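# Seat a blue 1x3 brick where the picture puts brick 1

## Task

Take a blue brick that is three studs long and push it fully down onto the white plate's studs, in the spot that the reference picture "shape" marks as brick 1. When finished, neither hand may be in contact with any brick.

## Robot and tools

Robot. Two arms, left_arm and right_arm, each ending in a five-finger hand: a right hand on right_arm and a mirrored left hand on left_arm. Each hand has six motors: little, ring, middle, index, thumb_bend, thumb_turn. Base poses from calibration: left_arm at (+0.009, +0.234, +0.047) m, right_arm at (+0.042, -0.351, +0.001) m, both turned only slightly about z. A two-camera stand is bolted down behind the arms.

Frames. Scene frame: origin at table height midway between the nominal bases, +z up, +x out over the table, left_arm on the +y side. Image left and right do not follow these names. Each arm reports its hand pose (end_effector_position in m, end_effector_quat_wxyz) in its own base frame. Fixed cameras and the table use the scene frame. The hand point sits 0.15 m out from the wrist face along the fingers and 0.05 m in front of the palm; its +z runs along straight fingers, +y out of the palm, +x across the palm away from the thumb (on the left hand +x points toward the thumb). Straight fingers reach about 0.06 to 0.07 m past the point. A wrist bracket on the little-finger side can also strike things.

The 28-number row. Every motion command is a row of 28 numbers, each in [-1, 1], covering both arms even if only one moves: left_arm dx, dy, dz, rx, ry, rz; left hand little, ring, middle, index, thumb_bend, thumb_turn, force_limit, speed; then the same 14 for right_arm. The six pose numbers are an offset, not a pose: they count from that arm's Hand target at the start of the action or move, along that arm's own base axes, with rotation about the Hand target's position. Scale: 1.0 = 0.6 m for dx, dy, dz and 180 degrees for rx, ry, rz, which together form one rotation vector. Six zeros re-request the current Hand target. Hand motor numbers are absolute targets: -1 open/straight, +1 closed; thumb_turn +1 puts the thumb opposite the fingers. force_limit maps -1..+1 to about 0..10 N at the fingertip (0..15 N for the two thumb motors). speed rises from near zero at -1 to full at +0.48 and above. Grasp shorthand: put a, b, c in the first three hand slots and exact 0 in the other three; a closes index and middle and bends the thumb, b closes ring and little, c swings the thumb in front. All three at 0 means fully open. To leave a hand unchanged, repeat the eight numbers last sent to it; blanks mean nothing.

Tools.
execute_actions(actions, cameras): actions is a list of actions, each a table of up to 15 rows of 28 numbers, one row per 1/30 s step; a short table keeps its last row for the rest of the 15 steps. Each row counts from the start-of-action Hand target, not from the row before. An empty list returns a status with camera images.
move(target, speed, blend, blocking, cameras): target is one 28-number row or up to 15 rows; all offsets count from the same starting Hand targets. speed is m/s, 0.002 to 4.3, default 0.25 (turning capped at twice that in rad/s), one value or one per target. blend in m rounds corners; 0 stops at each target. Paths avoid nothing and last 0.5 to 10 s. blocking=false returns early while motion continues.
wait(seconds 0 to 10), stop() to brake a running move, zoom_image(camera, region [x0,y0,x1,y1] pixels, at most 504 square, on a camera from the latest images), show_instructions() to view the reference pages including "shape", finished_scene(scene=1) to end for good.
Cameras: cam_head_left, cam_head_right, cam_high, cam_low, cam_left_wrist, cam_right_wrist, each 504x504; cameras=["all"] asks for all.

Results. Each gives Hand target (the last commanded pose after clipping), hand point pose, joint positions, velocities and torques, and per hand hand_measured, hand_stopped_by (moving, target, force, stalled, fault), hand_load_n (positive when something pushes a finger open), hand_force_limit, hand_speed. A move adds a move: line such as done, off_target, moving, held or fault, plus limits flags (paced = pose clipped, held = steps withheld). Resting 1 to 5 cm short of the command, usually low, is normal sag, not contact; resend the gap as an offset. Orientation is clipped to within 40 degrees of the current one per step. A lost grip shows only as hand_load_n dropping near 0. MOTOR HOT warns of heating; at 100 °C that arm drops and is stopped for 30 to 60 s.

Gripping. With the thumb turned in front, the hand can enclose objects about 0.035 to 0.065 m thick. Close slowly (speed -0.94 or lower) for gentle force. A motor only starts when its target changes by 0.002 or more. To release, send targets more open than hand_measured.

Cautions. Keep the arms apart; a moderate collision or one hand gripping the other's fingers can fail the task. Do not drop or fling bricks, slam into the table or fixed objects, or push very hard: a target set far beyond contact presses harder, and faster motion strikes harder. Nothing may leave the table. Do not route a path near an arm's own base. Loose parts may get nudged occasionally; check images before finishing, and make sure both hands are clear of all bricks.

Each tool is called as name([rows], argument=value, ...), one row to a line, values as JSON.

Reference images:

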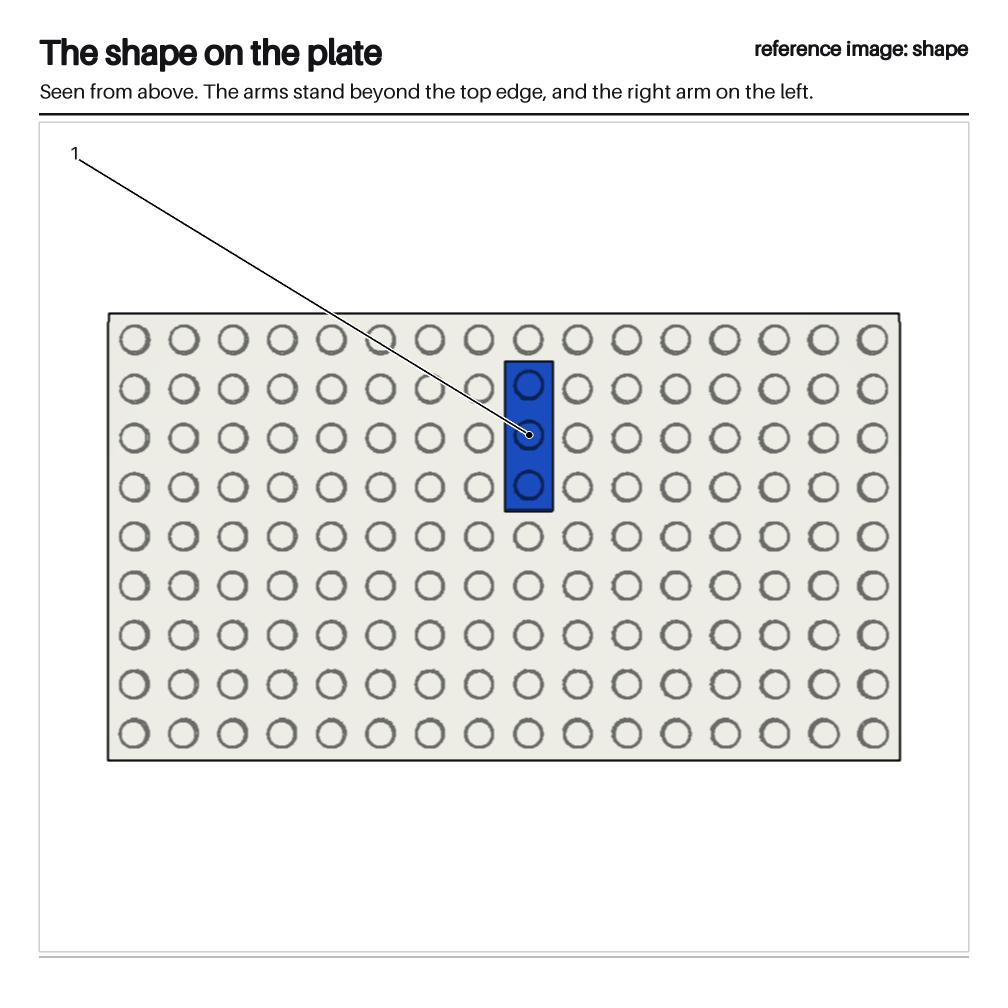

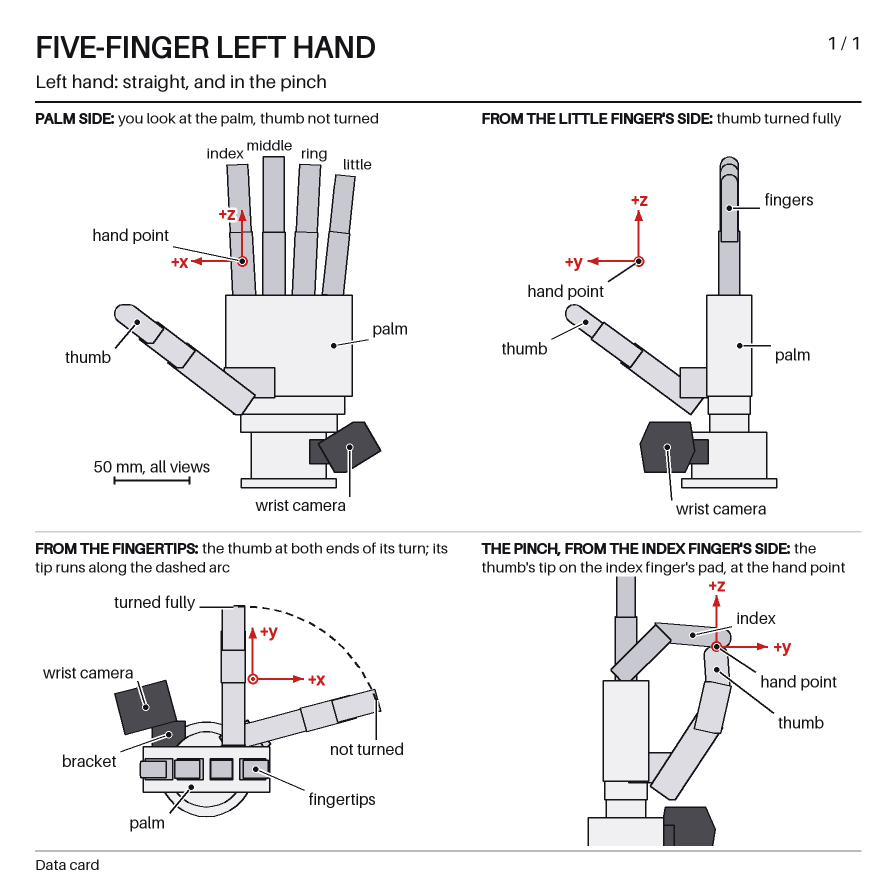

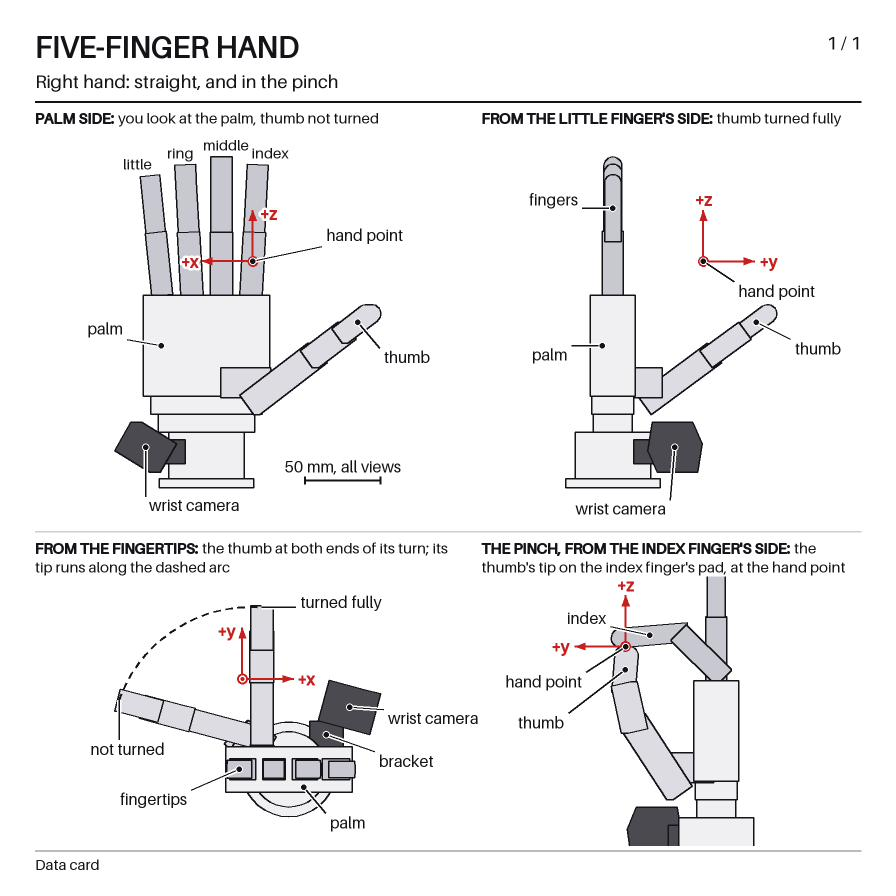

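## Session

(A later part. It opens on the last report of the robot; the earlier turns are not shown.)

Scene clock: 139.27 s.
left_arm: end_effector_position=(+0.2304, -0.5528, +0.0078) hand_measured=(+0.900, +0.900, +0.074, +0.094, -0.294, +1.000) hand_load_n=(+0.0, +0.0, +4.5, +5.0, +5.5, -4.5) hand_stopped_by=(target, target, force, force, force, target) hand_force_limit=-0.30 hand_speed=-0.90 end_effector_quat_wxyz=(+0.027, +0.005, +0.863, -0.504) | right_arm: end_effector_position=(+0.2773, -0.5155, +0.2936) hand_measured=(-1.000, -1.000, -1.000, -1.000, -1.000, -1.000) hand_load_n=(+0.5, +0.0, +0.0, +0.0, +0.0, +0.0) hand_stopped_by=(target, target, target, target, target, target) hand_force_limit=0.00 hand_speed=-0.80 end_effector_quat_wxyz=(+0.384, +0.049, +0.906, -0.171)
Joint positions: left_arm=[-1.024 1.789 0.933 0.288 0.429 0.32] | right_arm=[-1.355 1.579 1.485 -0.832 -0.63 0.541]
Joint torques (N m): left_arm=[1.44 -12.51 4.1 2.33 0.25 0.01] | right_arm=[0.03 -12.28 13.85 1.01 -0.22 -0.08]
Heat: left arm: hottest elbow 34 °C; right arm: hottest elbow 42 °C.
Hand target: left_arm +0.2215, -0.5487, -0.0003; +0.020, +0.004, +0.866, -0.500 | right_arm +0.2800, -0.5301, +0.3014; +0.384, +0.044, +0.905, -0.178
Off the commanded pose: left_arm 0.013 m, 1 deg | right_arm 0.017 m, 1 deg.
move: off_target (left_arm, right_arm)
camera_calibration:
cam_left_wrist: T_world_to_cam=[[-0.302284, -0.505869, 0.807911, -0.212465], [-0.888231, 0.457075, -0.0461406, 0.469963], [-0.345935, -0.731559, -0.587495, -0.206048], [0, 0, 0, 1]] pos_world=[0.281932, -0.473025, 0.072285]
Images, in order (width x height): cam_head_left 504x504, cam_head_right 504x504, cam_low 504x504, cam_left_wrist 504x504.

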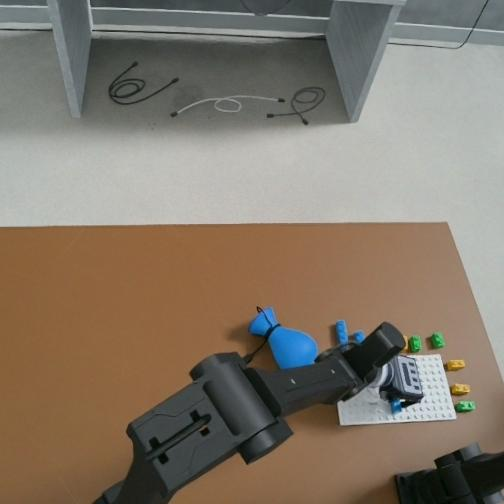

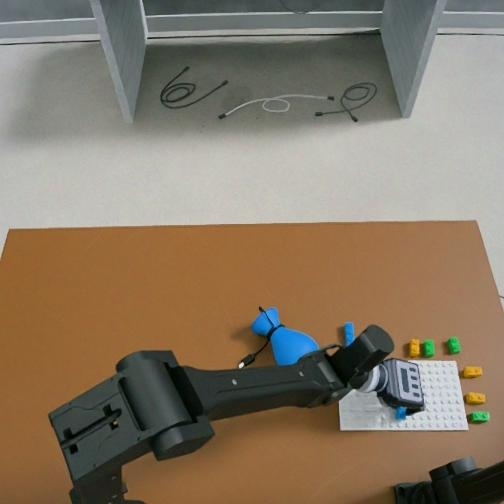

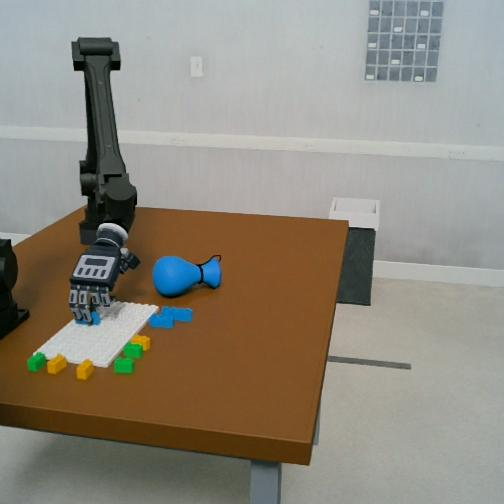

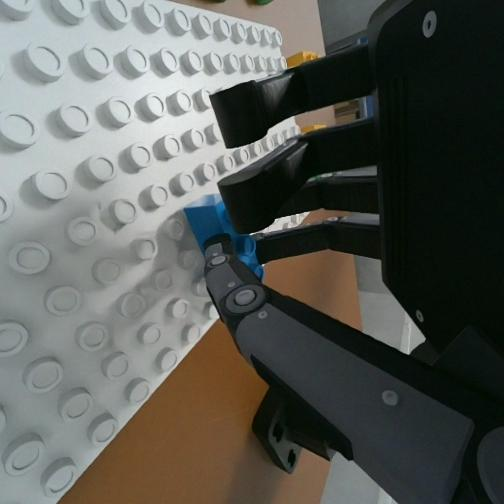

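move(target=[0, 0, 0.0, 0, 0, 0, 0.9, 0.9, -0.1, -0.1, -0.32, 1.0, -0.3, -0.8, 0,0,0, 0, 0, 0, -1, -1, -1, -1, -1, -1, 0.0, -0.8], speed=0.04, cameras=["cam_left_wrist", "cam_low", "cam_head_left"])

zoom_image(camera="cam_left_wrist", region=[110, 160, 290, 340])

zoom_image(camera="cam_low", region=[65, 285, 115, 335])

zoom_image(camera="cam_head_left", region=[370, 380, 420, 430])

Scene clock: 142.93 s.
left_arm: end_effector_position=(+0.2272, -0.5485, +0.0042) hand_measured=(+0.900, +0.900, -0.100, -0.100, -0.320, +1.000) hand_load_n=(+0.0, +0.0, -1.0, +0.0, +0.0, +0.0) hand_stopped_by=(target, target, target, target, target, target) hand_force_limit=-0.30 hand_speed=-0.80 end_effector_quat_wxyz=(+0.024, +0.004, +0.865, -0.501) | right_arm: end_effector_position=(+0.2773, -0.5155, +0.2936) hand_measured=(-1.000, -1.000, -1.000, -1.000, -1.000, -1.000) hand_load_n=(+0.0, +0.5, +0.0, +0.0, +0.0, +0.0) hand_stopped_by=(target, target, target, target, target, target) hand_force_limit=0.00 hand_speed=-0.80 end_effector_quat_wxyz=(+0.384, +0.049, +0.906, -0.171)
Joint positions: left_arm=[-1.024 1.787 0.921 0.288 0.432 0.32] | right_arm=[-1.355 1.579 1.485 -0.832 -0.63 0.541]
Joint torques (N m): left_arm=[0.97 -12.16 4.74 2.43 0.11 0.04] | right_arm=[0.03 -12.16 13.87 0.99 -0.23 -0.08]
Heat: left arm: hottest elbow 34 °C; right arm: hottest elbow 42 °C.
Hand target: left_arm +0.2214, -0.5485, -0.0004; +0.020, +0.004, +0.866, -0.500 | right_arm +0.2800, -0.5301, +0.3014; +0.384, +0.044, +0.905, -0.178
Off the commanded pose: left_arm 0.007 m, 1 deg | right_arm 0.017 m, 1 deg.
move: off_target (right_arm)
camera_calibration:
cam_left_wrist: T_world_to_cam=[[-0.298652, -0.510889, 0.806101, -0.211908], [-0.887424, 0.459416, -0.0376131, 0.466058], [-0.35112, -0.726587, -0.590581, -0.202117], [0, 0, 0, 1]] pos_world=[0.279337, -0.469232, 0.0689832]
Images, in order (width x height): cam_head_left 504x504, cam_low 504x504, cam_left_wrist 504x504.

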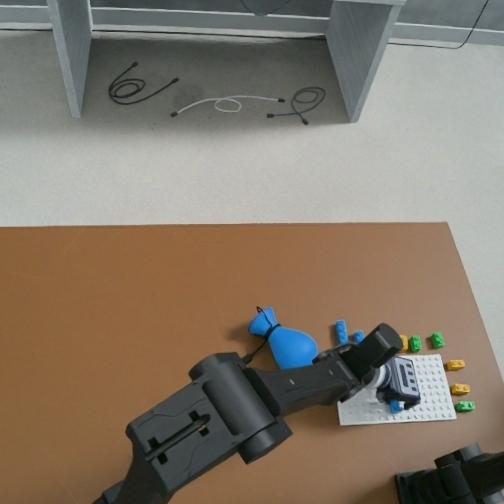

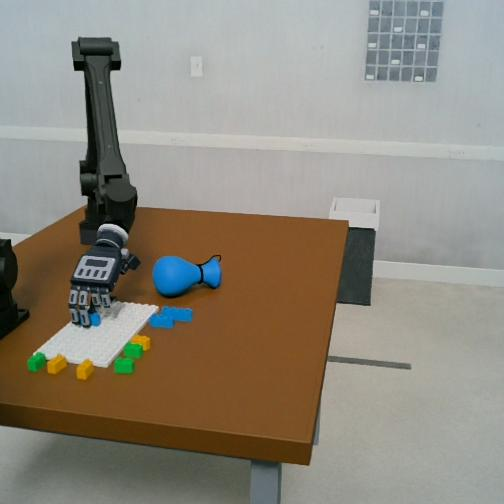

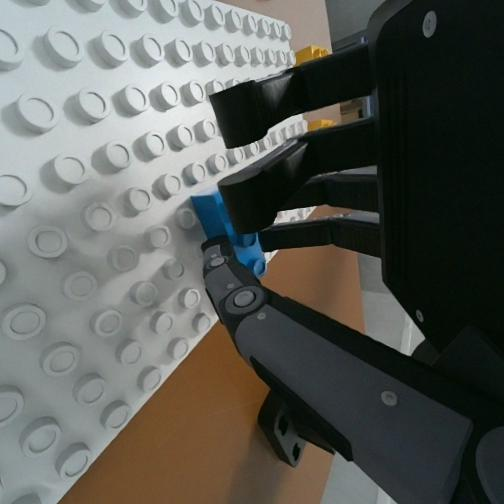

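Scaled by 2.800 from the camera's 504x504 image, which has a finer 720x720 frame.

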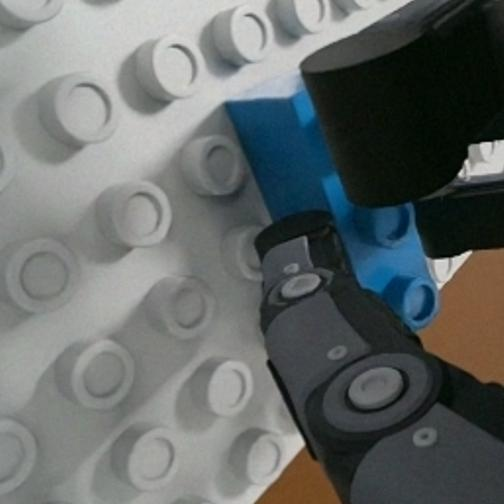

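Scaled by 10.080 from the camera's 504x504 image, which has a finer 720x720 frame.

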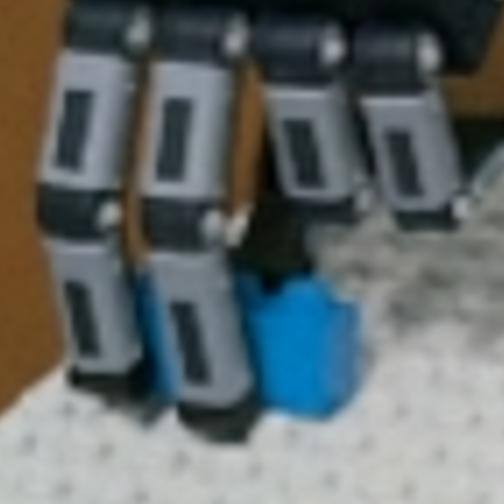

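Scaled by 10.080 from the camera's 504x504 image, which has a finer 720x720 frame.

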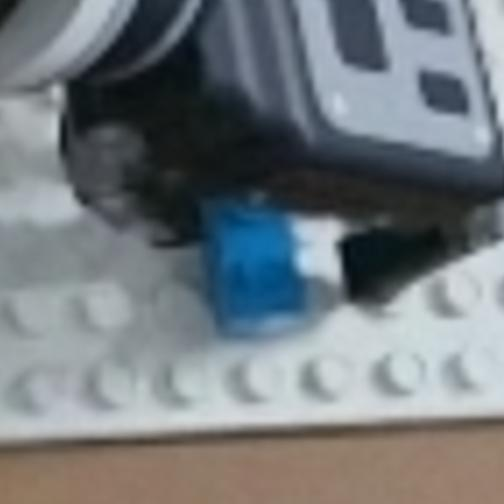

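wait(seconds=0.1, cameras=["cam_head_left", "cam_head_right", "cam_low", "cam_left_wrist"])

zoom_image(camera="cam_low", region=[75, 300, 110, 335])

zoom_image(camera="cam_head_right", region=[380, 390, 420, 430])

zoom_image(camera="cam_left_wrist", region=[180, 180, 280, 280])

Scene clock: 149.10 s.
left_arm: end_effector_position=(+0.2272, -0.5485, +0.0042) hand_measured=(+0.900, +0.900, -0.100, -0.100, -0.320, +1.000) hand_load_n=(+0.0, +0.0, -1.0, +0.0, +0.0, +0.0) hand_stopped_by=(target, target, target, target, target, target) hand_force_limit=-0.30 hand_speed=-0.80 end_effector_quat_wxyz=(+0.024, +0.004, +0.865, -0.501) | right_arm: end_effector_position=(+0.2773, -0.5155, +0.2936) hand_measured=(-1.000, -1.000, -1.000, -1.000, -1.000, -1.000) hand_load_n=(+0.0, +0.0, +0.0, +0.0, +0.0, +0.0) hand_stopped_by=(target, target, target, target, target, target) hand_force_limit=0.00 hand_speed=-0.80 end_effector_quat_wxyz=(+0.384, +0.049, +0.906, -0.171)
Joint positions: left_arm=[-1.024 1.787 0.921 0.288 0.432 0.32] | right_arm=[-1.355 1.579 1.485 -0.832 -0.63 0.541]
Joint torques (N m): left_arm=[1.03 -12.34 4.75 2.32 0.11 0.04] | right_arm=[0.03 -12.22 13.87 0.95 -0.22 -0.08]
Heat: left arm: hottest elbow 33 °C; right arm: hottest elbow 42 °C.
Hand target: left_arm +0.2214, -0.5485, -0.0004; +0.020, +0.004, +0.866, -0.500 | right_arm +0.2800, -0.5301, +0.3014; +0.384, +0.044, +0.905, -0.178
Off the commanded pose: left_arm 0.007 m, 1 deg | right_arm 0.017 m, 1 deg.
wait: 0.10 s; at rest from the start
camera_calibration:
cam_left_wrist: T_world_to_cam=[[-0.298652, -0.510889, 0.806101, -0.211908], [-0.887424, 0.459416, -0.0376131, 0.466058], [-0.35112, -0.726587, -0.590581, -0.202117], [0, 0, 0, 1]] pos_world=[0.279337, -0.469232, 0.0689832]
Images, in order (width x height): cam_head_left 504x504, cam_head_right 504x504, cam_low 504x504, cam_left_wrist 504x504.

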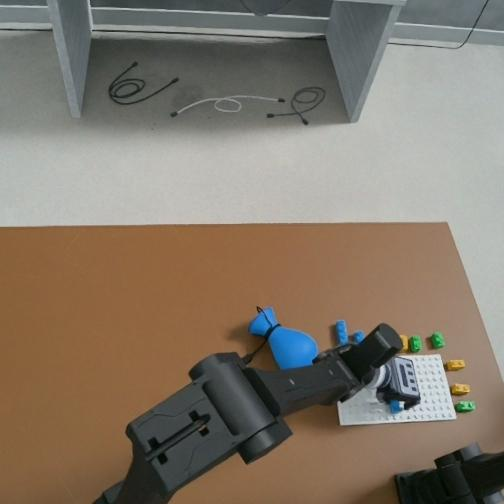

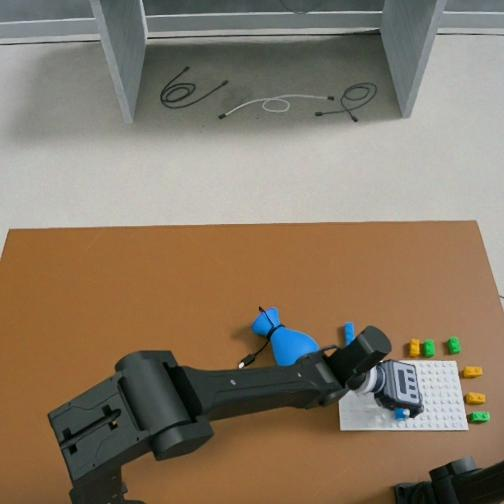

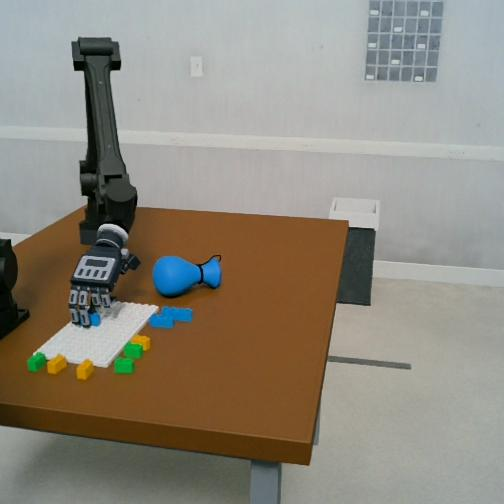

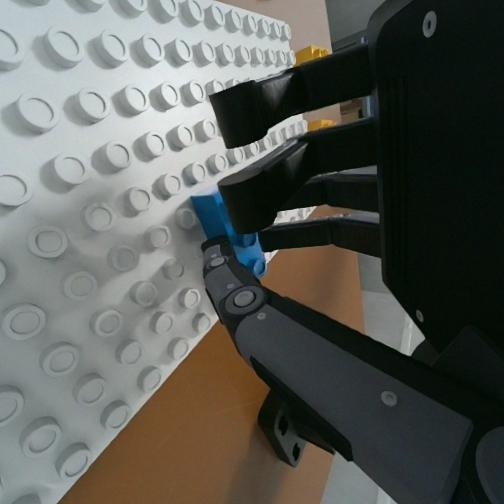

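Scaled by 14.400 from the camera's 504x504 image, which has a finer 720x720 frame.

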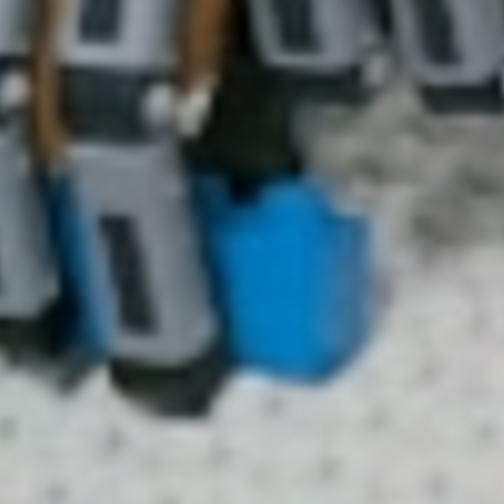

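Scaled by 12.600 from the camera's 504x504 image, which has a finer 720x720 frame.

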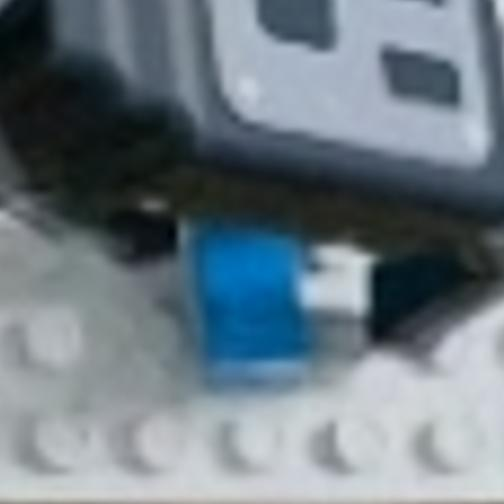

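Scaled by 5.040 from the camera's 504x504 image, which has a finer 720x720 frame.

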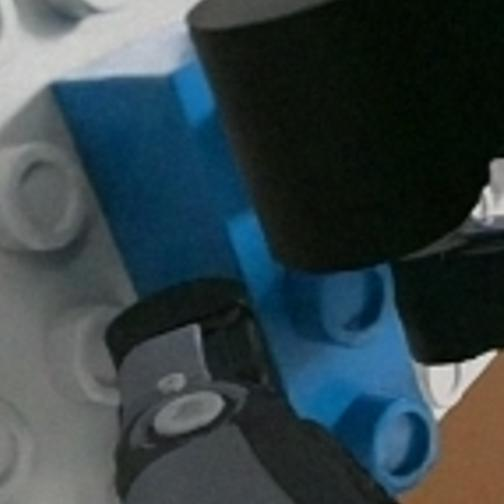

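move([
  [0, 0.008, 0.03, 0, 0, 0, 0.9, 0.9, -0.1, -0.1, -0.32, 1.0, -0.3, -0.8, 0,0,0, 0, 0, 0, -1, -1, -1, -1, -1, -1, 0.0, -0.8],
  [0, 0.008, 0.11, 0, 0, 0, 0.9, 0.9, -0.1, -0.1, -0.32, 1.0, -0.3, -0.8, 0,0,0, 0, 0, 0, -1, -1, -1, -1, -1, -1, 0.0, -0.8],
], speed=0.08, blend=[0.01, 0], cameras=["cam_head_left", "cam_head_right", "cam_low", "cam_left_wrist"])

zoom_image(camera="cam_low", region=[65, 280, 115, 330])

zoom_image(camera="cam_left_wrist", region=[100, 150, 300, 350])

zoom_image(camera="cam_head_left", region=[370, 380, 420, 430])

Scene clock: 156.53 s.
left_arm: end_effector_position=(+0.2171, -0.5325, +0.0484) hand_measured=(+0.900, +0.900, -0.100, -0.100, -0.320, +1.000) hand_load_n=(+0.0, +0.0, +0.0, +0.0, +0.0, +0.0) hand_stopped_by=(target, target, target, target, target, target) hand_force_limit=-0.30 hand_speed=-0.80 end_effector_quat_wxyz=(+0.016, +0.001, +0.872, -0.490) | right_arm: end_effector_position=(+0.2773, -0.5155, +0.2936) hand_measured=(-1.000, -1.000, -1.000, -1.000, -1.000, -1.000) hand_load_n=(+0.0, +0.0, +0.0, +0.0, +0.0, +0.0) hand_stopped_by=(target, target, target, target, target, target) hand_force_limit=0.00 hand_speed=-0.80 end_effector_quat_wxyz=(+0.384, +0.049, +0.906, -0.171)
Joint positions: left_arm=[-1.024 1.658 0.918 0.13 0.434 0.32] | right_arm=[-1.355 1.579 1.485 -0.832 -0.63 0.541]
Joint torques (N m): left_arm=[1.67 -12.69 7.9 1.33 0.23 0.04] | right_arm=[0.15 -12.22 13.81 0.98 -0.21 -0.08]
Heat: left arm: hottest elbow 33 °C; right arm: hottest elbow 43 °C.
Hand target: left_arm +0.2215, -0.5438, +0.0657; +0.020, +0.004, +0.866, -0.500 | right_arm +0.2800, -0.5301, +0.3014; +0.384, +0.044, +0.905, -0.178
Off the commanded pose: left_arm 0.021 m, 1 deg | right_arm 0.017 m, 1 deg.
move: off_target (left_arm, right_arm); blend cut to 0.0093 m at target 1
camera_calibration:
cam_left_wrist: T_world_to_cam=[[-0.28518, -0.532222, 0.797127, -0.25621], [-0.887138, 0.46141, -0.00931003, 0.451009], [-0.362847, -0.709817, -0.60374, -0.155953], [0, 0, 0, 1]] pos_world=[0.270454, -0.455158, 0.114276]
Images, in order (width x height): cam_head_left 504x504, cam_head_right 504x504, cam_low 504x504, cam_left_wrist 504x504.

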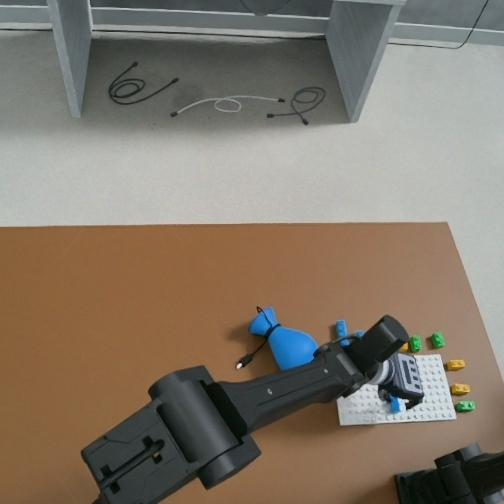

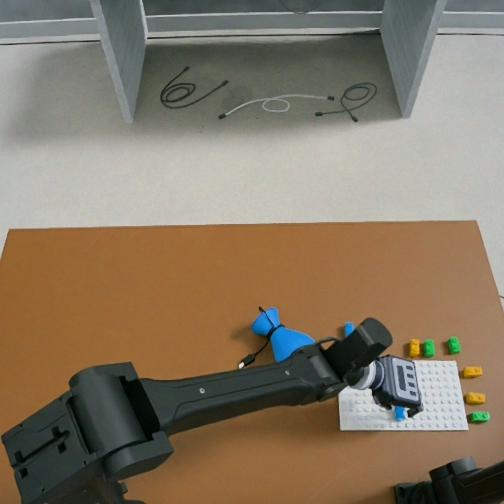

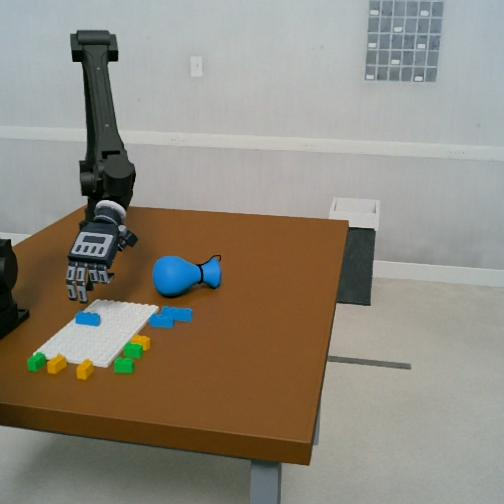

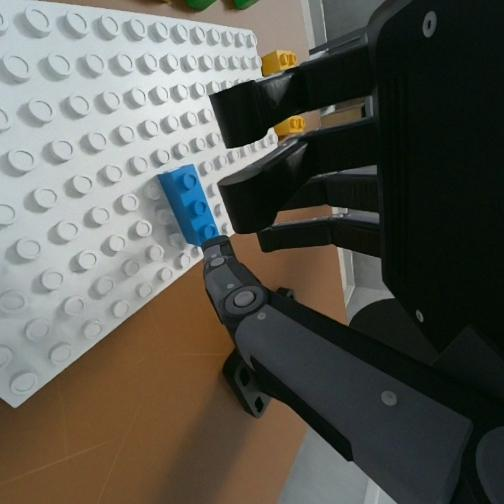

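Scaled by 10.080 from the camera's 504x504 image, which has a finer 720x720 frame.

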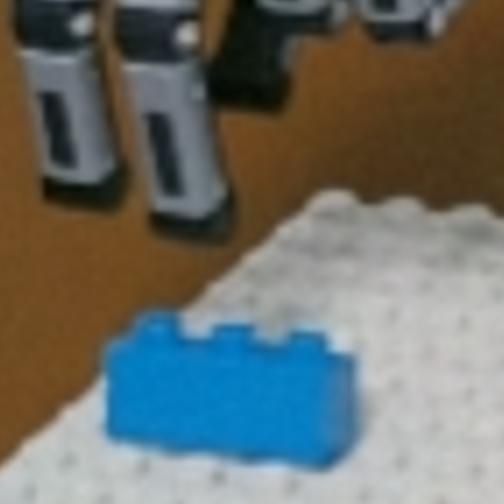

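Scaled by 2.520 from the camera's 504x504 image, which has a finer 720x720 frame.

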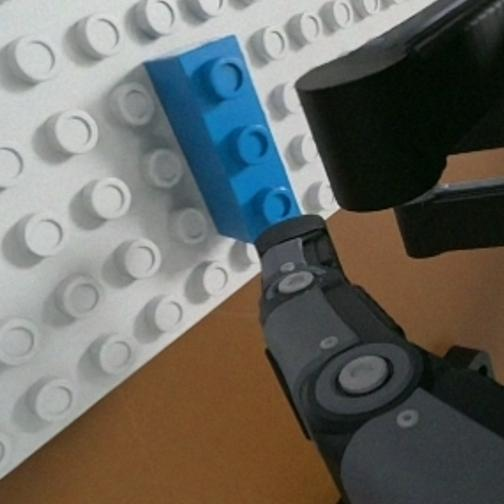

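Scaled by 10.080 from the camera's 504x504 image, which has a finer 720x720 frame.

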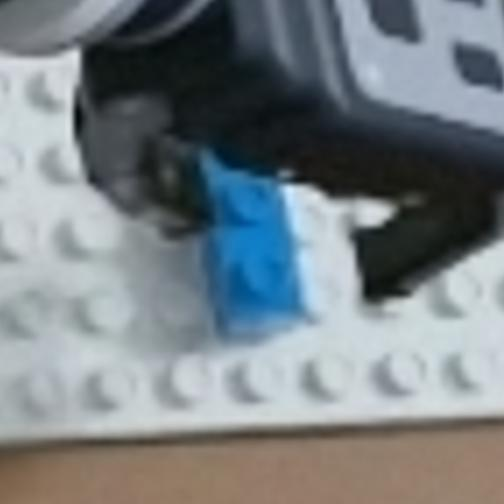

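move(target=[0.0017, -0.007, -0.075, 0, 0.018, 0, 0.9, 0.9, -0.1, -0.1, -0.38, 1.0, -0.3, -0.8, 0,0,0, 0, 0, 0, -1, -1, -1, -1, -1, -1, 0.0, -0.8], speed=0.08, cameras=["cam_head_left", "cam_low", "cam_left_wrist"])

zoom_image(camera="cam_low", region=[65, 285, 115, 335])

zoom_image(camera="cam_left_wrist", region=[110, 150, 290, 330])

zoom_image(camera="cam_head_left", region=[370, 380, 420, 430])

Scene clock: 167.23 s.
left_arm: end_effector_position=(+0.2118, -0.5386, +0.0188) hand_measured=(+0.900, +0.900, -0.100, -0.100, -0.380, +1.000) hand_load_n=(+0.0, +0.0, +0.5, +0.0, +0.0, +0.0) hand_stopped_by=(target, target, target, target, target, target) hand_force_limit=-0.30 hand_speed=-0.80 end_effector_quat_wxyz=(-0.007, -0.002, +0.871, -0.491) | right_arm: end_effector_position=(+0.2773, -0.5155, +0.2936) hand_measured=(-1.000, -1.000, -1.000, -1.000, -1.000, -1.000) hand_load_n=(+0.0, +0.0, +0.0, +0.0, +0.0, +0.0) hand_stopped_by=(target, target, target, target, target, target) hand_force_limit=0.00 hand_speed=-0.80 end_effector_quat_wxyz=(+0.384, +0.049, +0.906, -0.171)
Joint positions: left_arm=[-1.024 1.737 0.918 0.199 0.471 0.297] | right_arm=[-1.355 1.579 1.485 -0.832 -0.63 0.541]
Joint torques (N m): left_arm=[2.2 -10.75 6.89 2.81 0.25 -0.05] | right_arm=[0.09 -12.28 13.86 0.95 -0.22 -0.07]
Heat: left arm: hottest elbow 35 °C; right arm: hottest elbow 43 °C.
Hand target: left_arm +0.2225, -0.5480, +0.0207; -0.005, -0.010, +0.866, -0.500 | right_arm +0.2800, -0.5301, +0.3014; +0.384, +0.044, +0.905, -0.178
Off the commanded pose: left_arm 0.014 m, 1 deg | right_arm 0.017 m, 1 deg.
move: off_target (left_arm, right_arm)
camera_calibration:
cam_left_wrist: T_world_to_cam=[[-0.259802, -0.525207, 0.810346, -0.239276], [-0.878214, 0.477453, 0.0278888, 0.454903], [-0.40155, -0.704412, -0.585288, -0.169209], [0, 0, 0, 1]] pos_world=[0.269392, -0.462057, 0.0821732]
Images, in order (width x height): cam_head_left 504x504, cam_low 504x504, cam_left_wrist 504x504.

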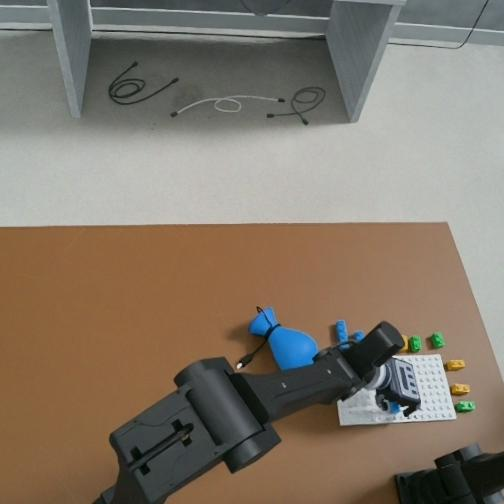

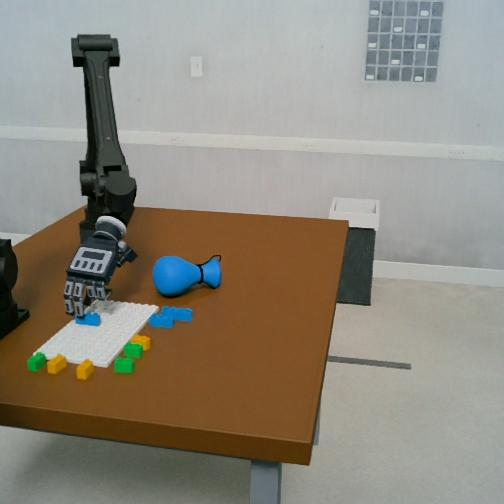

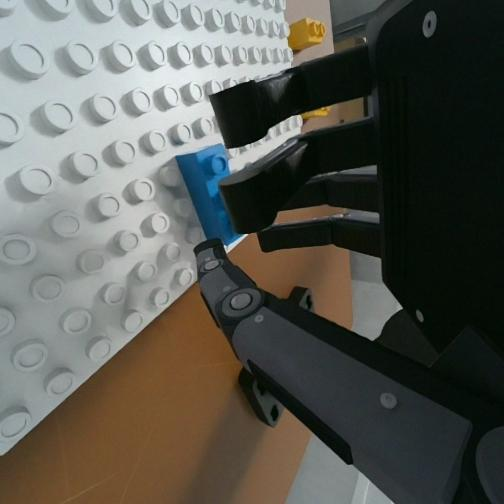

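Scaled by 10.080 from the camera's 504x504 image, which has a finer 720x720 frame.

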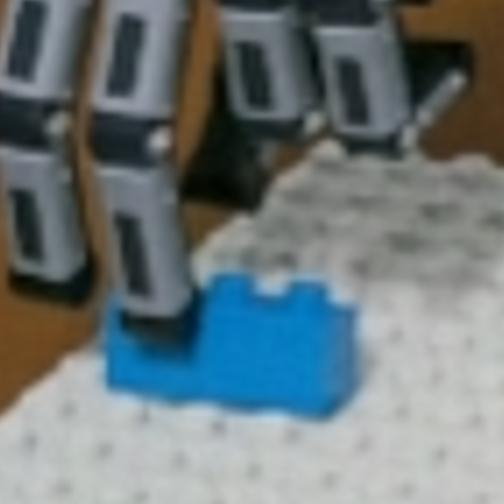

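Scaled by 2.800 from the camera's 504x504 image, which has a finer 720x720 frame.

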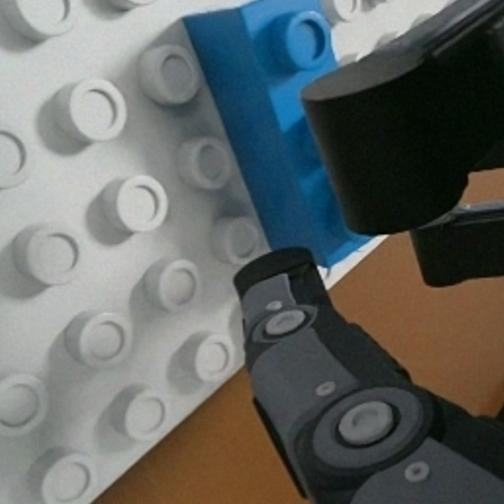

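Scaled by 10.080 from the camera's 504x504 image, which has a finer 720x720 frame.

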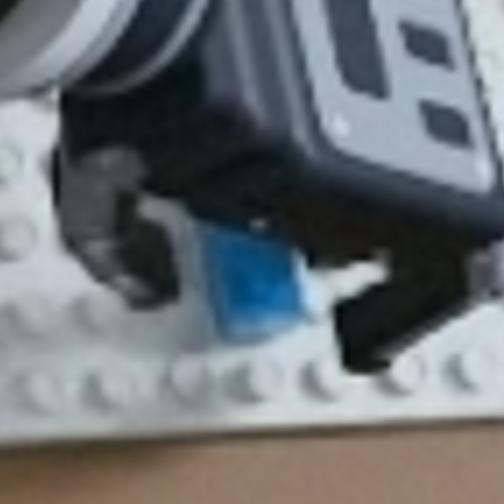

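move([
  [0.0, 0.005, 0.043, 0, 0, 0, 0.9, 0.9, -0.1, -0.1, -0.38, 1.0, -0.3, -0.8, 0,0,0, 0, 0, 0, -1, -1, -1, -1, -1, -1, 0.0, -0.8],
  [0.0355, -0.008, 0.043, 0, 0, 0, 0.9, 0.9, -0.1, -0.1, -0.38, 1.0, -0.3, -0.8, 0,0,0, 0, 0, 0, -1, -1, -1, -1, -1, -1, 0.0, -0.8],
], speed=0.08, cameras=["cam_low", "cam_left_wrist"])

zoom_image(camera="cam_low", region=[65, 285, 115, 335])

zoom_image(camera="cam_left_wrist", region=[110, 150, 290, 330])

Scene clock: 173.23 s.
left_arm: end_effector_position=(+0.2307, -0.5449, +0.0444) hand_measured=(+0.900, +0.900, -0.100, -0.100, -0.380, +1.000) hand_load_n=(+0.0, +0.0, +0.5, +0.0, +0.0, +0.0) hand_stopped_by=(target, target, target, target, target, target) hand_force_limit=-0.30 hand_speed=-0.80 end_effector_quat_wxyz=(-0.008, -0.007, +0.867, -0.499) | right_arm: end_effector_position=(+0.2773, -0.5155, +0.2936) hand_measured=(-1.000, -1.000, -1.000, -1.000, -1.000, -1.000) hand_load_n=(+0.0, +0.0, +0.0, +0.0, +0.0, +0.0) hand_stopped_by=(target, target, target, target, target, target) hand_force_limit=0.00 hand_speed=-0.80 end_effector_quat_wxyz=(+0.384, +0.049, +0.906, -0.171)
Joint positions: left_arm=[-0.995 1.717 0.97 0.139 0.497 0.296] | right_arm=[-1.355 1.579 1.485 -0.832 -0.63 0.541]
Joint torques (N m): left_arm=[2.2 -11.05 8.35 1.43 0.28 0.14] | right_arm=[-0.15 -12.4 13.86 1.01 -0.22 -0.08]
Heat: left arm: hottest elbow 35 °C; right arm: hottest elbow 43 °C.
Hand target: left_arm +0.2438, -0.5528, +0.0464; -0.005, -0.010, +0.866, -0.500 | right_arm +0.2800, -0.5301, +0.3014; +0.384, +0.044, +0.905, -0.178
Off the commanded pose: left_arm 0.015 m, 0 deg | right_arm 0.017 m, 1 deg.
move: off_target (left_arm, right_arm)
camera_calibration:
cam_left_wrist: T_world_to_cam=[[-0.250363, -0.512338, 0.82148, -0.253999], [-0.882176, 0.470285, 0.0244447, 0.470978], [-0.398853, -0.71857, -0.569714, -0.160195], [0, 0, 0, 1]] pos_world=[0.288, -0.466738, 0.105877]
Images, in order (width x height): cam_low 504x504, cam_left_wrist 504x504.

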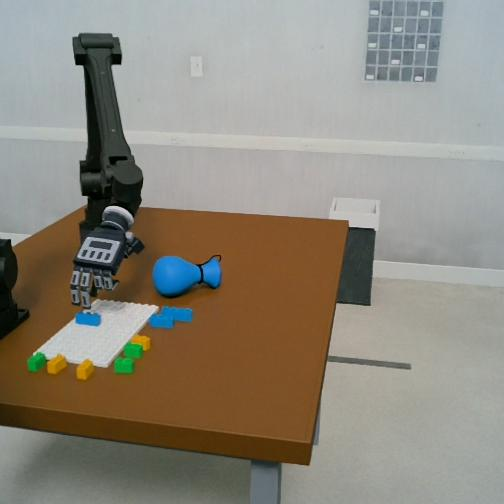

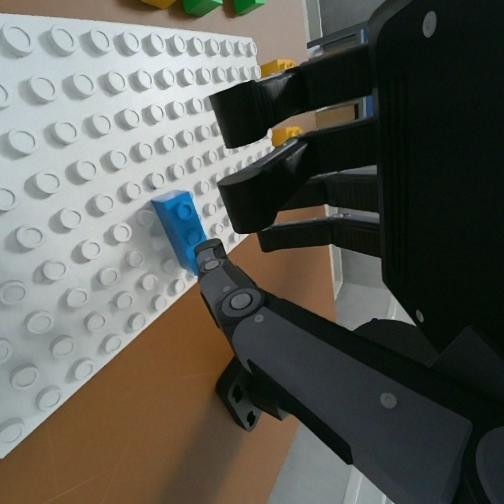

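Scaled by 10.080 from the camera's 504x504 image, which has a finer 720x720 frame.

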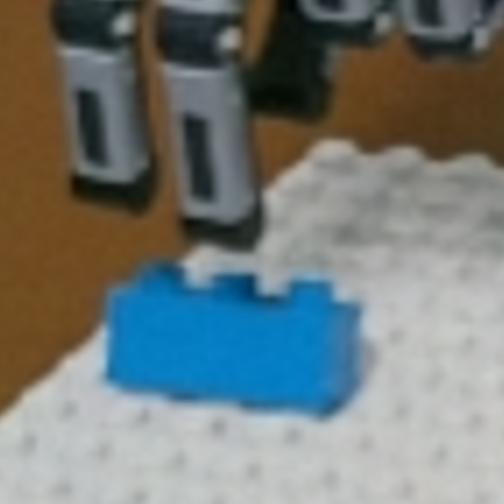

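Scaled by 2.800 from the camera's 504x504 image, which has a finer 720x720 frame.

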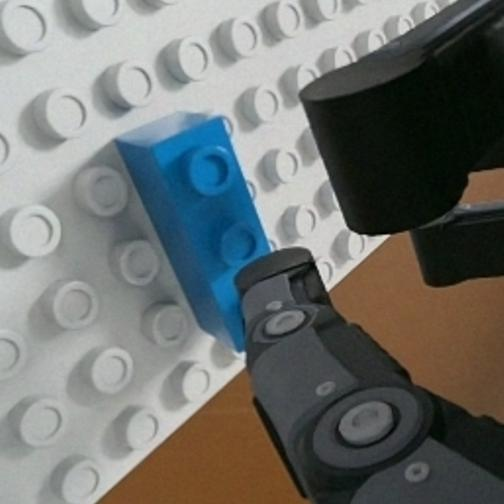

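move(target=[-0.005, 0.052, 0.01, 0, -0.05, 0, 0.9, 0.9, -0.1, -0.1, -0.38, 1.0, -0.3, -0.8, 0,0,0, 0, 0, 0, -1, -1, -1, -1, -1, -1, 0.0, -0.8], speed=0.08, cameras=["cam_low", "cam_left_wrist", "cam_head_left"])

zoom_image(camera="cam_low", region=[65, 280, 125, 340])

zoom_image(camera="cam_left_wrist", region=[110, 130, 310, 330])

zoom_image(camera="cam_head_left", region=[365, 370, 425, 430])

Scene clock: 185.33 s.
left_arm: end_effector_position=(+0.2370, -0.5195, +0.0449) hand_measured=(+0.900, +0.900, -0.100, -0.100, -0.380, +1.000) hand_load_n=(+0.0, +0.0, +0.0, +0.0, +0.0, +0.0) hand_stopped_by=(target, target, target, target, target, target) hand_force_limit=-0.30 hand_speed=-0.80 end_effector_quat_wxyz=(+0.051, +0.021, +0.870, -0.490) | right_arm: end_effector_position=(+0.2773, -0.5155, +0.2936) hand_measured=(-1.000, -1.000, -1.000, -1.000, -1.000, -1.000) hand_load_n=(+0.0, +0.0, +0.0, +0.0, +0.0, -0.5) hand_stopped_by=(target, target, target, target, target, target) hand_force_limit=0.00 hand_speed=-0.80 end_effector_quat_wxyz=(+0.384, +0.049, +0.906, -0.171)
Joint positions: left_arm=[-0.995 1.648 0.894 0.154 0.421 0.4] | right_arm=[-1.355 1.579 1.485 -0.832 -0.63 0.541]
Joint torques (N m): left_arm=[1.55 -12.81 5.53 2.7 -0.05 0.19] | right_arm=[-0.03 -12.34 13.87 0.96 -0.22 -0.08]
Heat: left arm: hottest elbow 36 °C; right arm: hottest elbow 43 °C.
Hand target: left_arm +0.2408, -0.5216, +0.0524; +0.063, +0.030, +0.864, -0.499 | right_arm +0.2800, -0.5301, +0.3014; +0.384, +0.044, +0.905, -0.178
Off the commanded pose: left_arm 0.009 m, 2 deg | right_arm 0.017 m, 1 deg.
move: off_target (right_arm)
camera_calibration:
cam_left_wrist: T_world_to_cam=[[-0.348562, -0.531053, 0.772326, -0.224088], [-0.882971, 0.462474, -0.0805002, 0.46544], [-0.314431, -0.710001, -0.630105, -0.151974], [0, 0, 0, 1]] pos_world=[0.285076, -0.442157, 0.114777]
Images, in order (width x height): cam_head_left 504x504, cam_low 504x504, cam_left_wrist 504x504.

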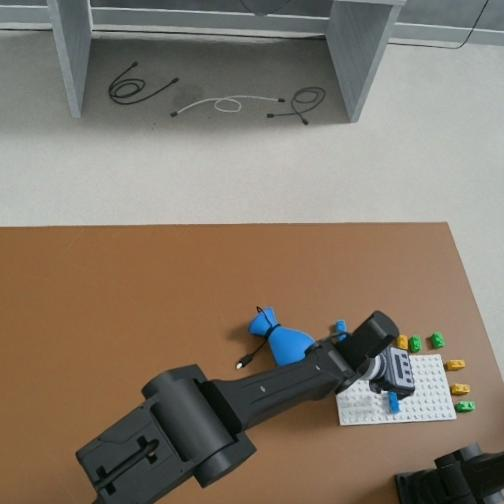

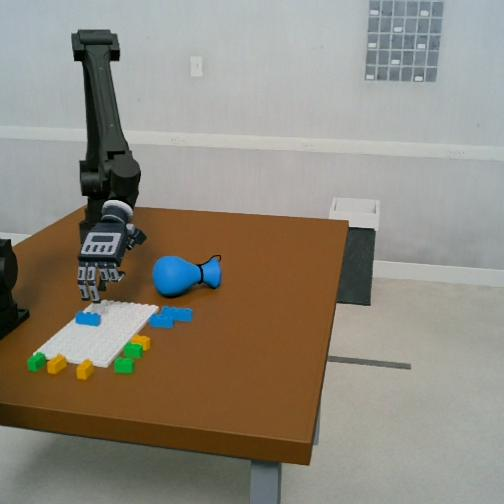

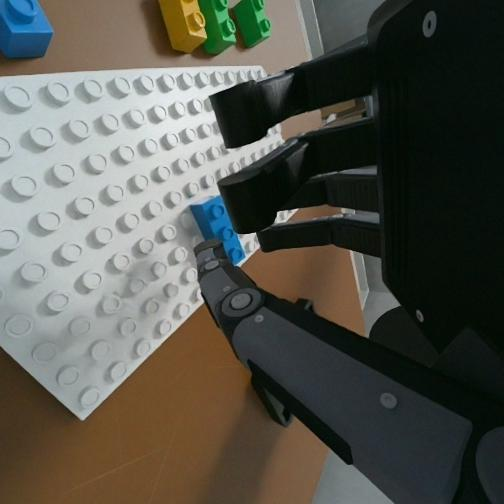

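Scaled by 8.400 from the camera's 504x504 image, which has a finer 720x720 frame.

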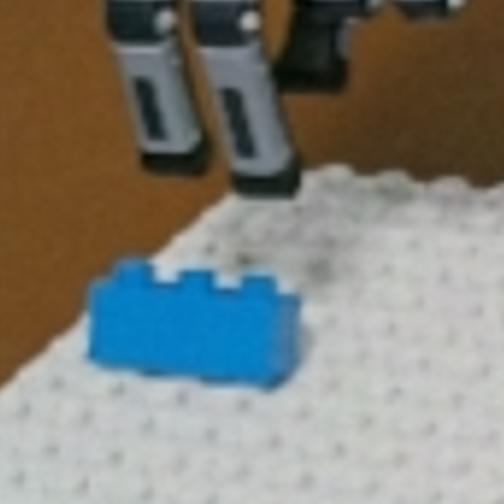

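Scaled by 2.520 from the camera's 504x504 image, which has a finer 720x720 frame.

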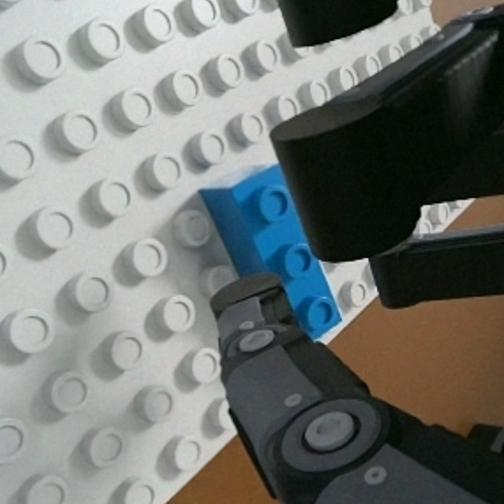

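Scaled by 8.400 from the camera's 504x504 image, which has a finer 720x720 frame.

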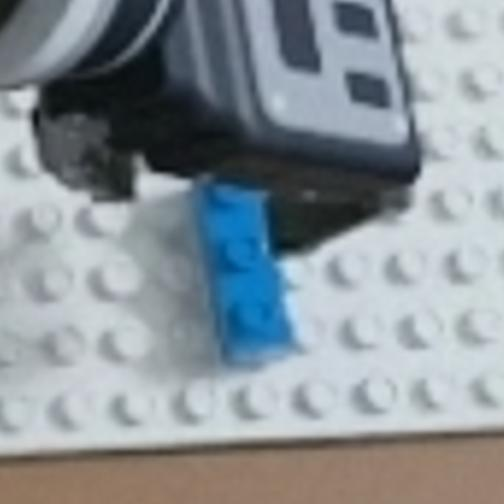

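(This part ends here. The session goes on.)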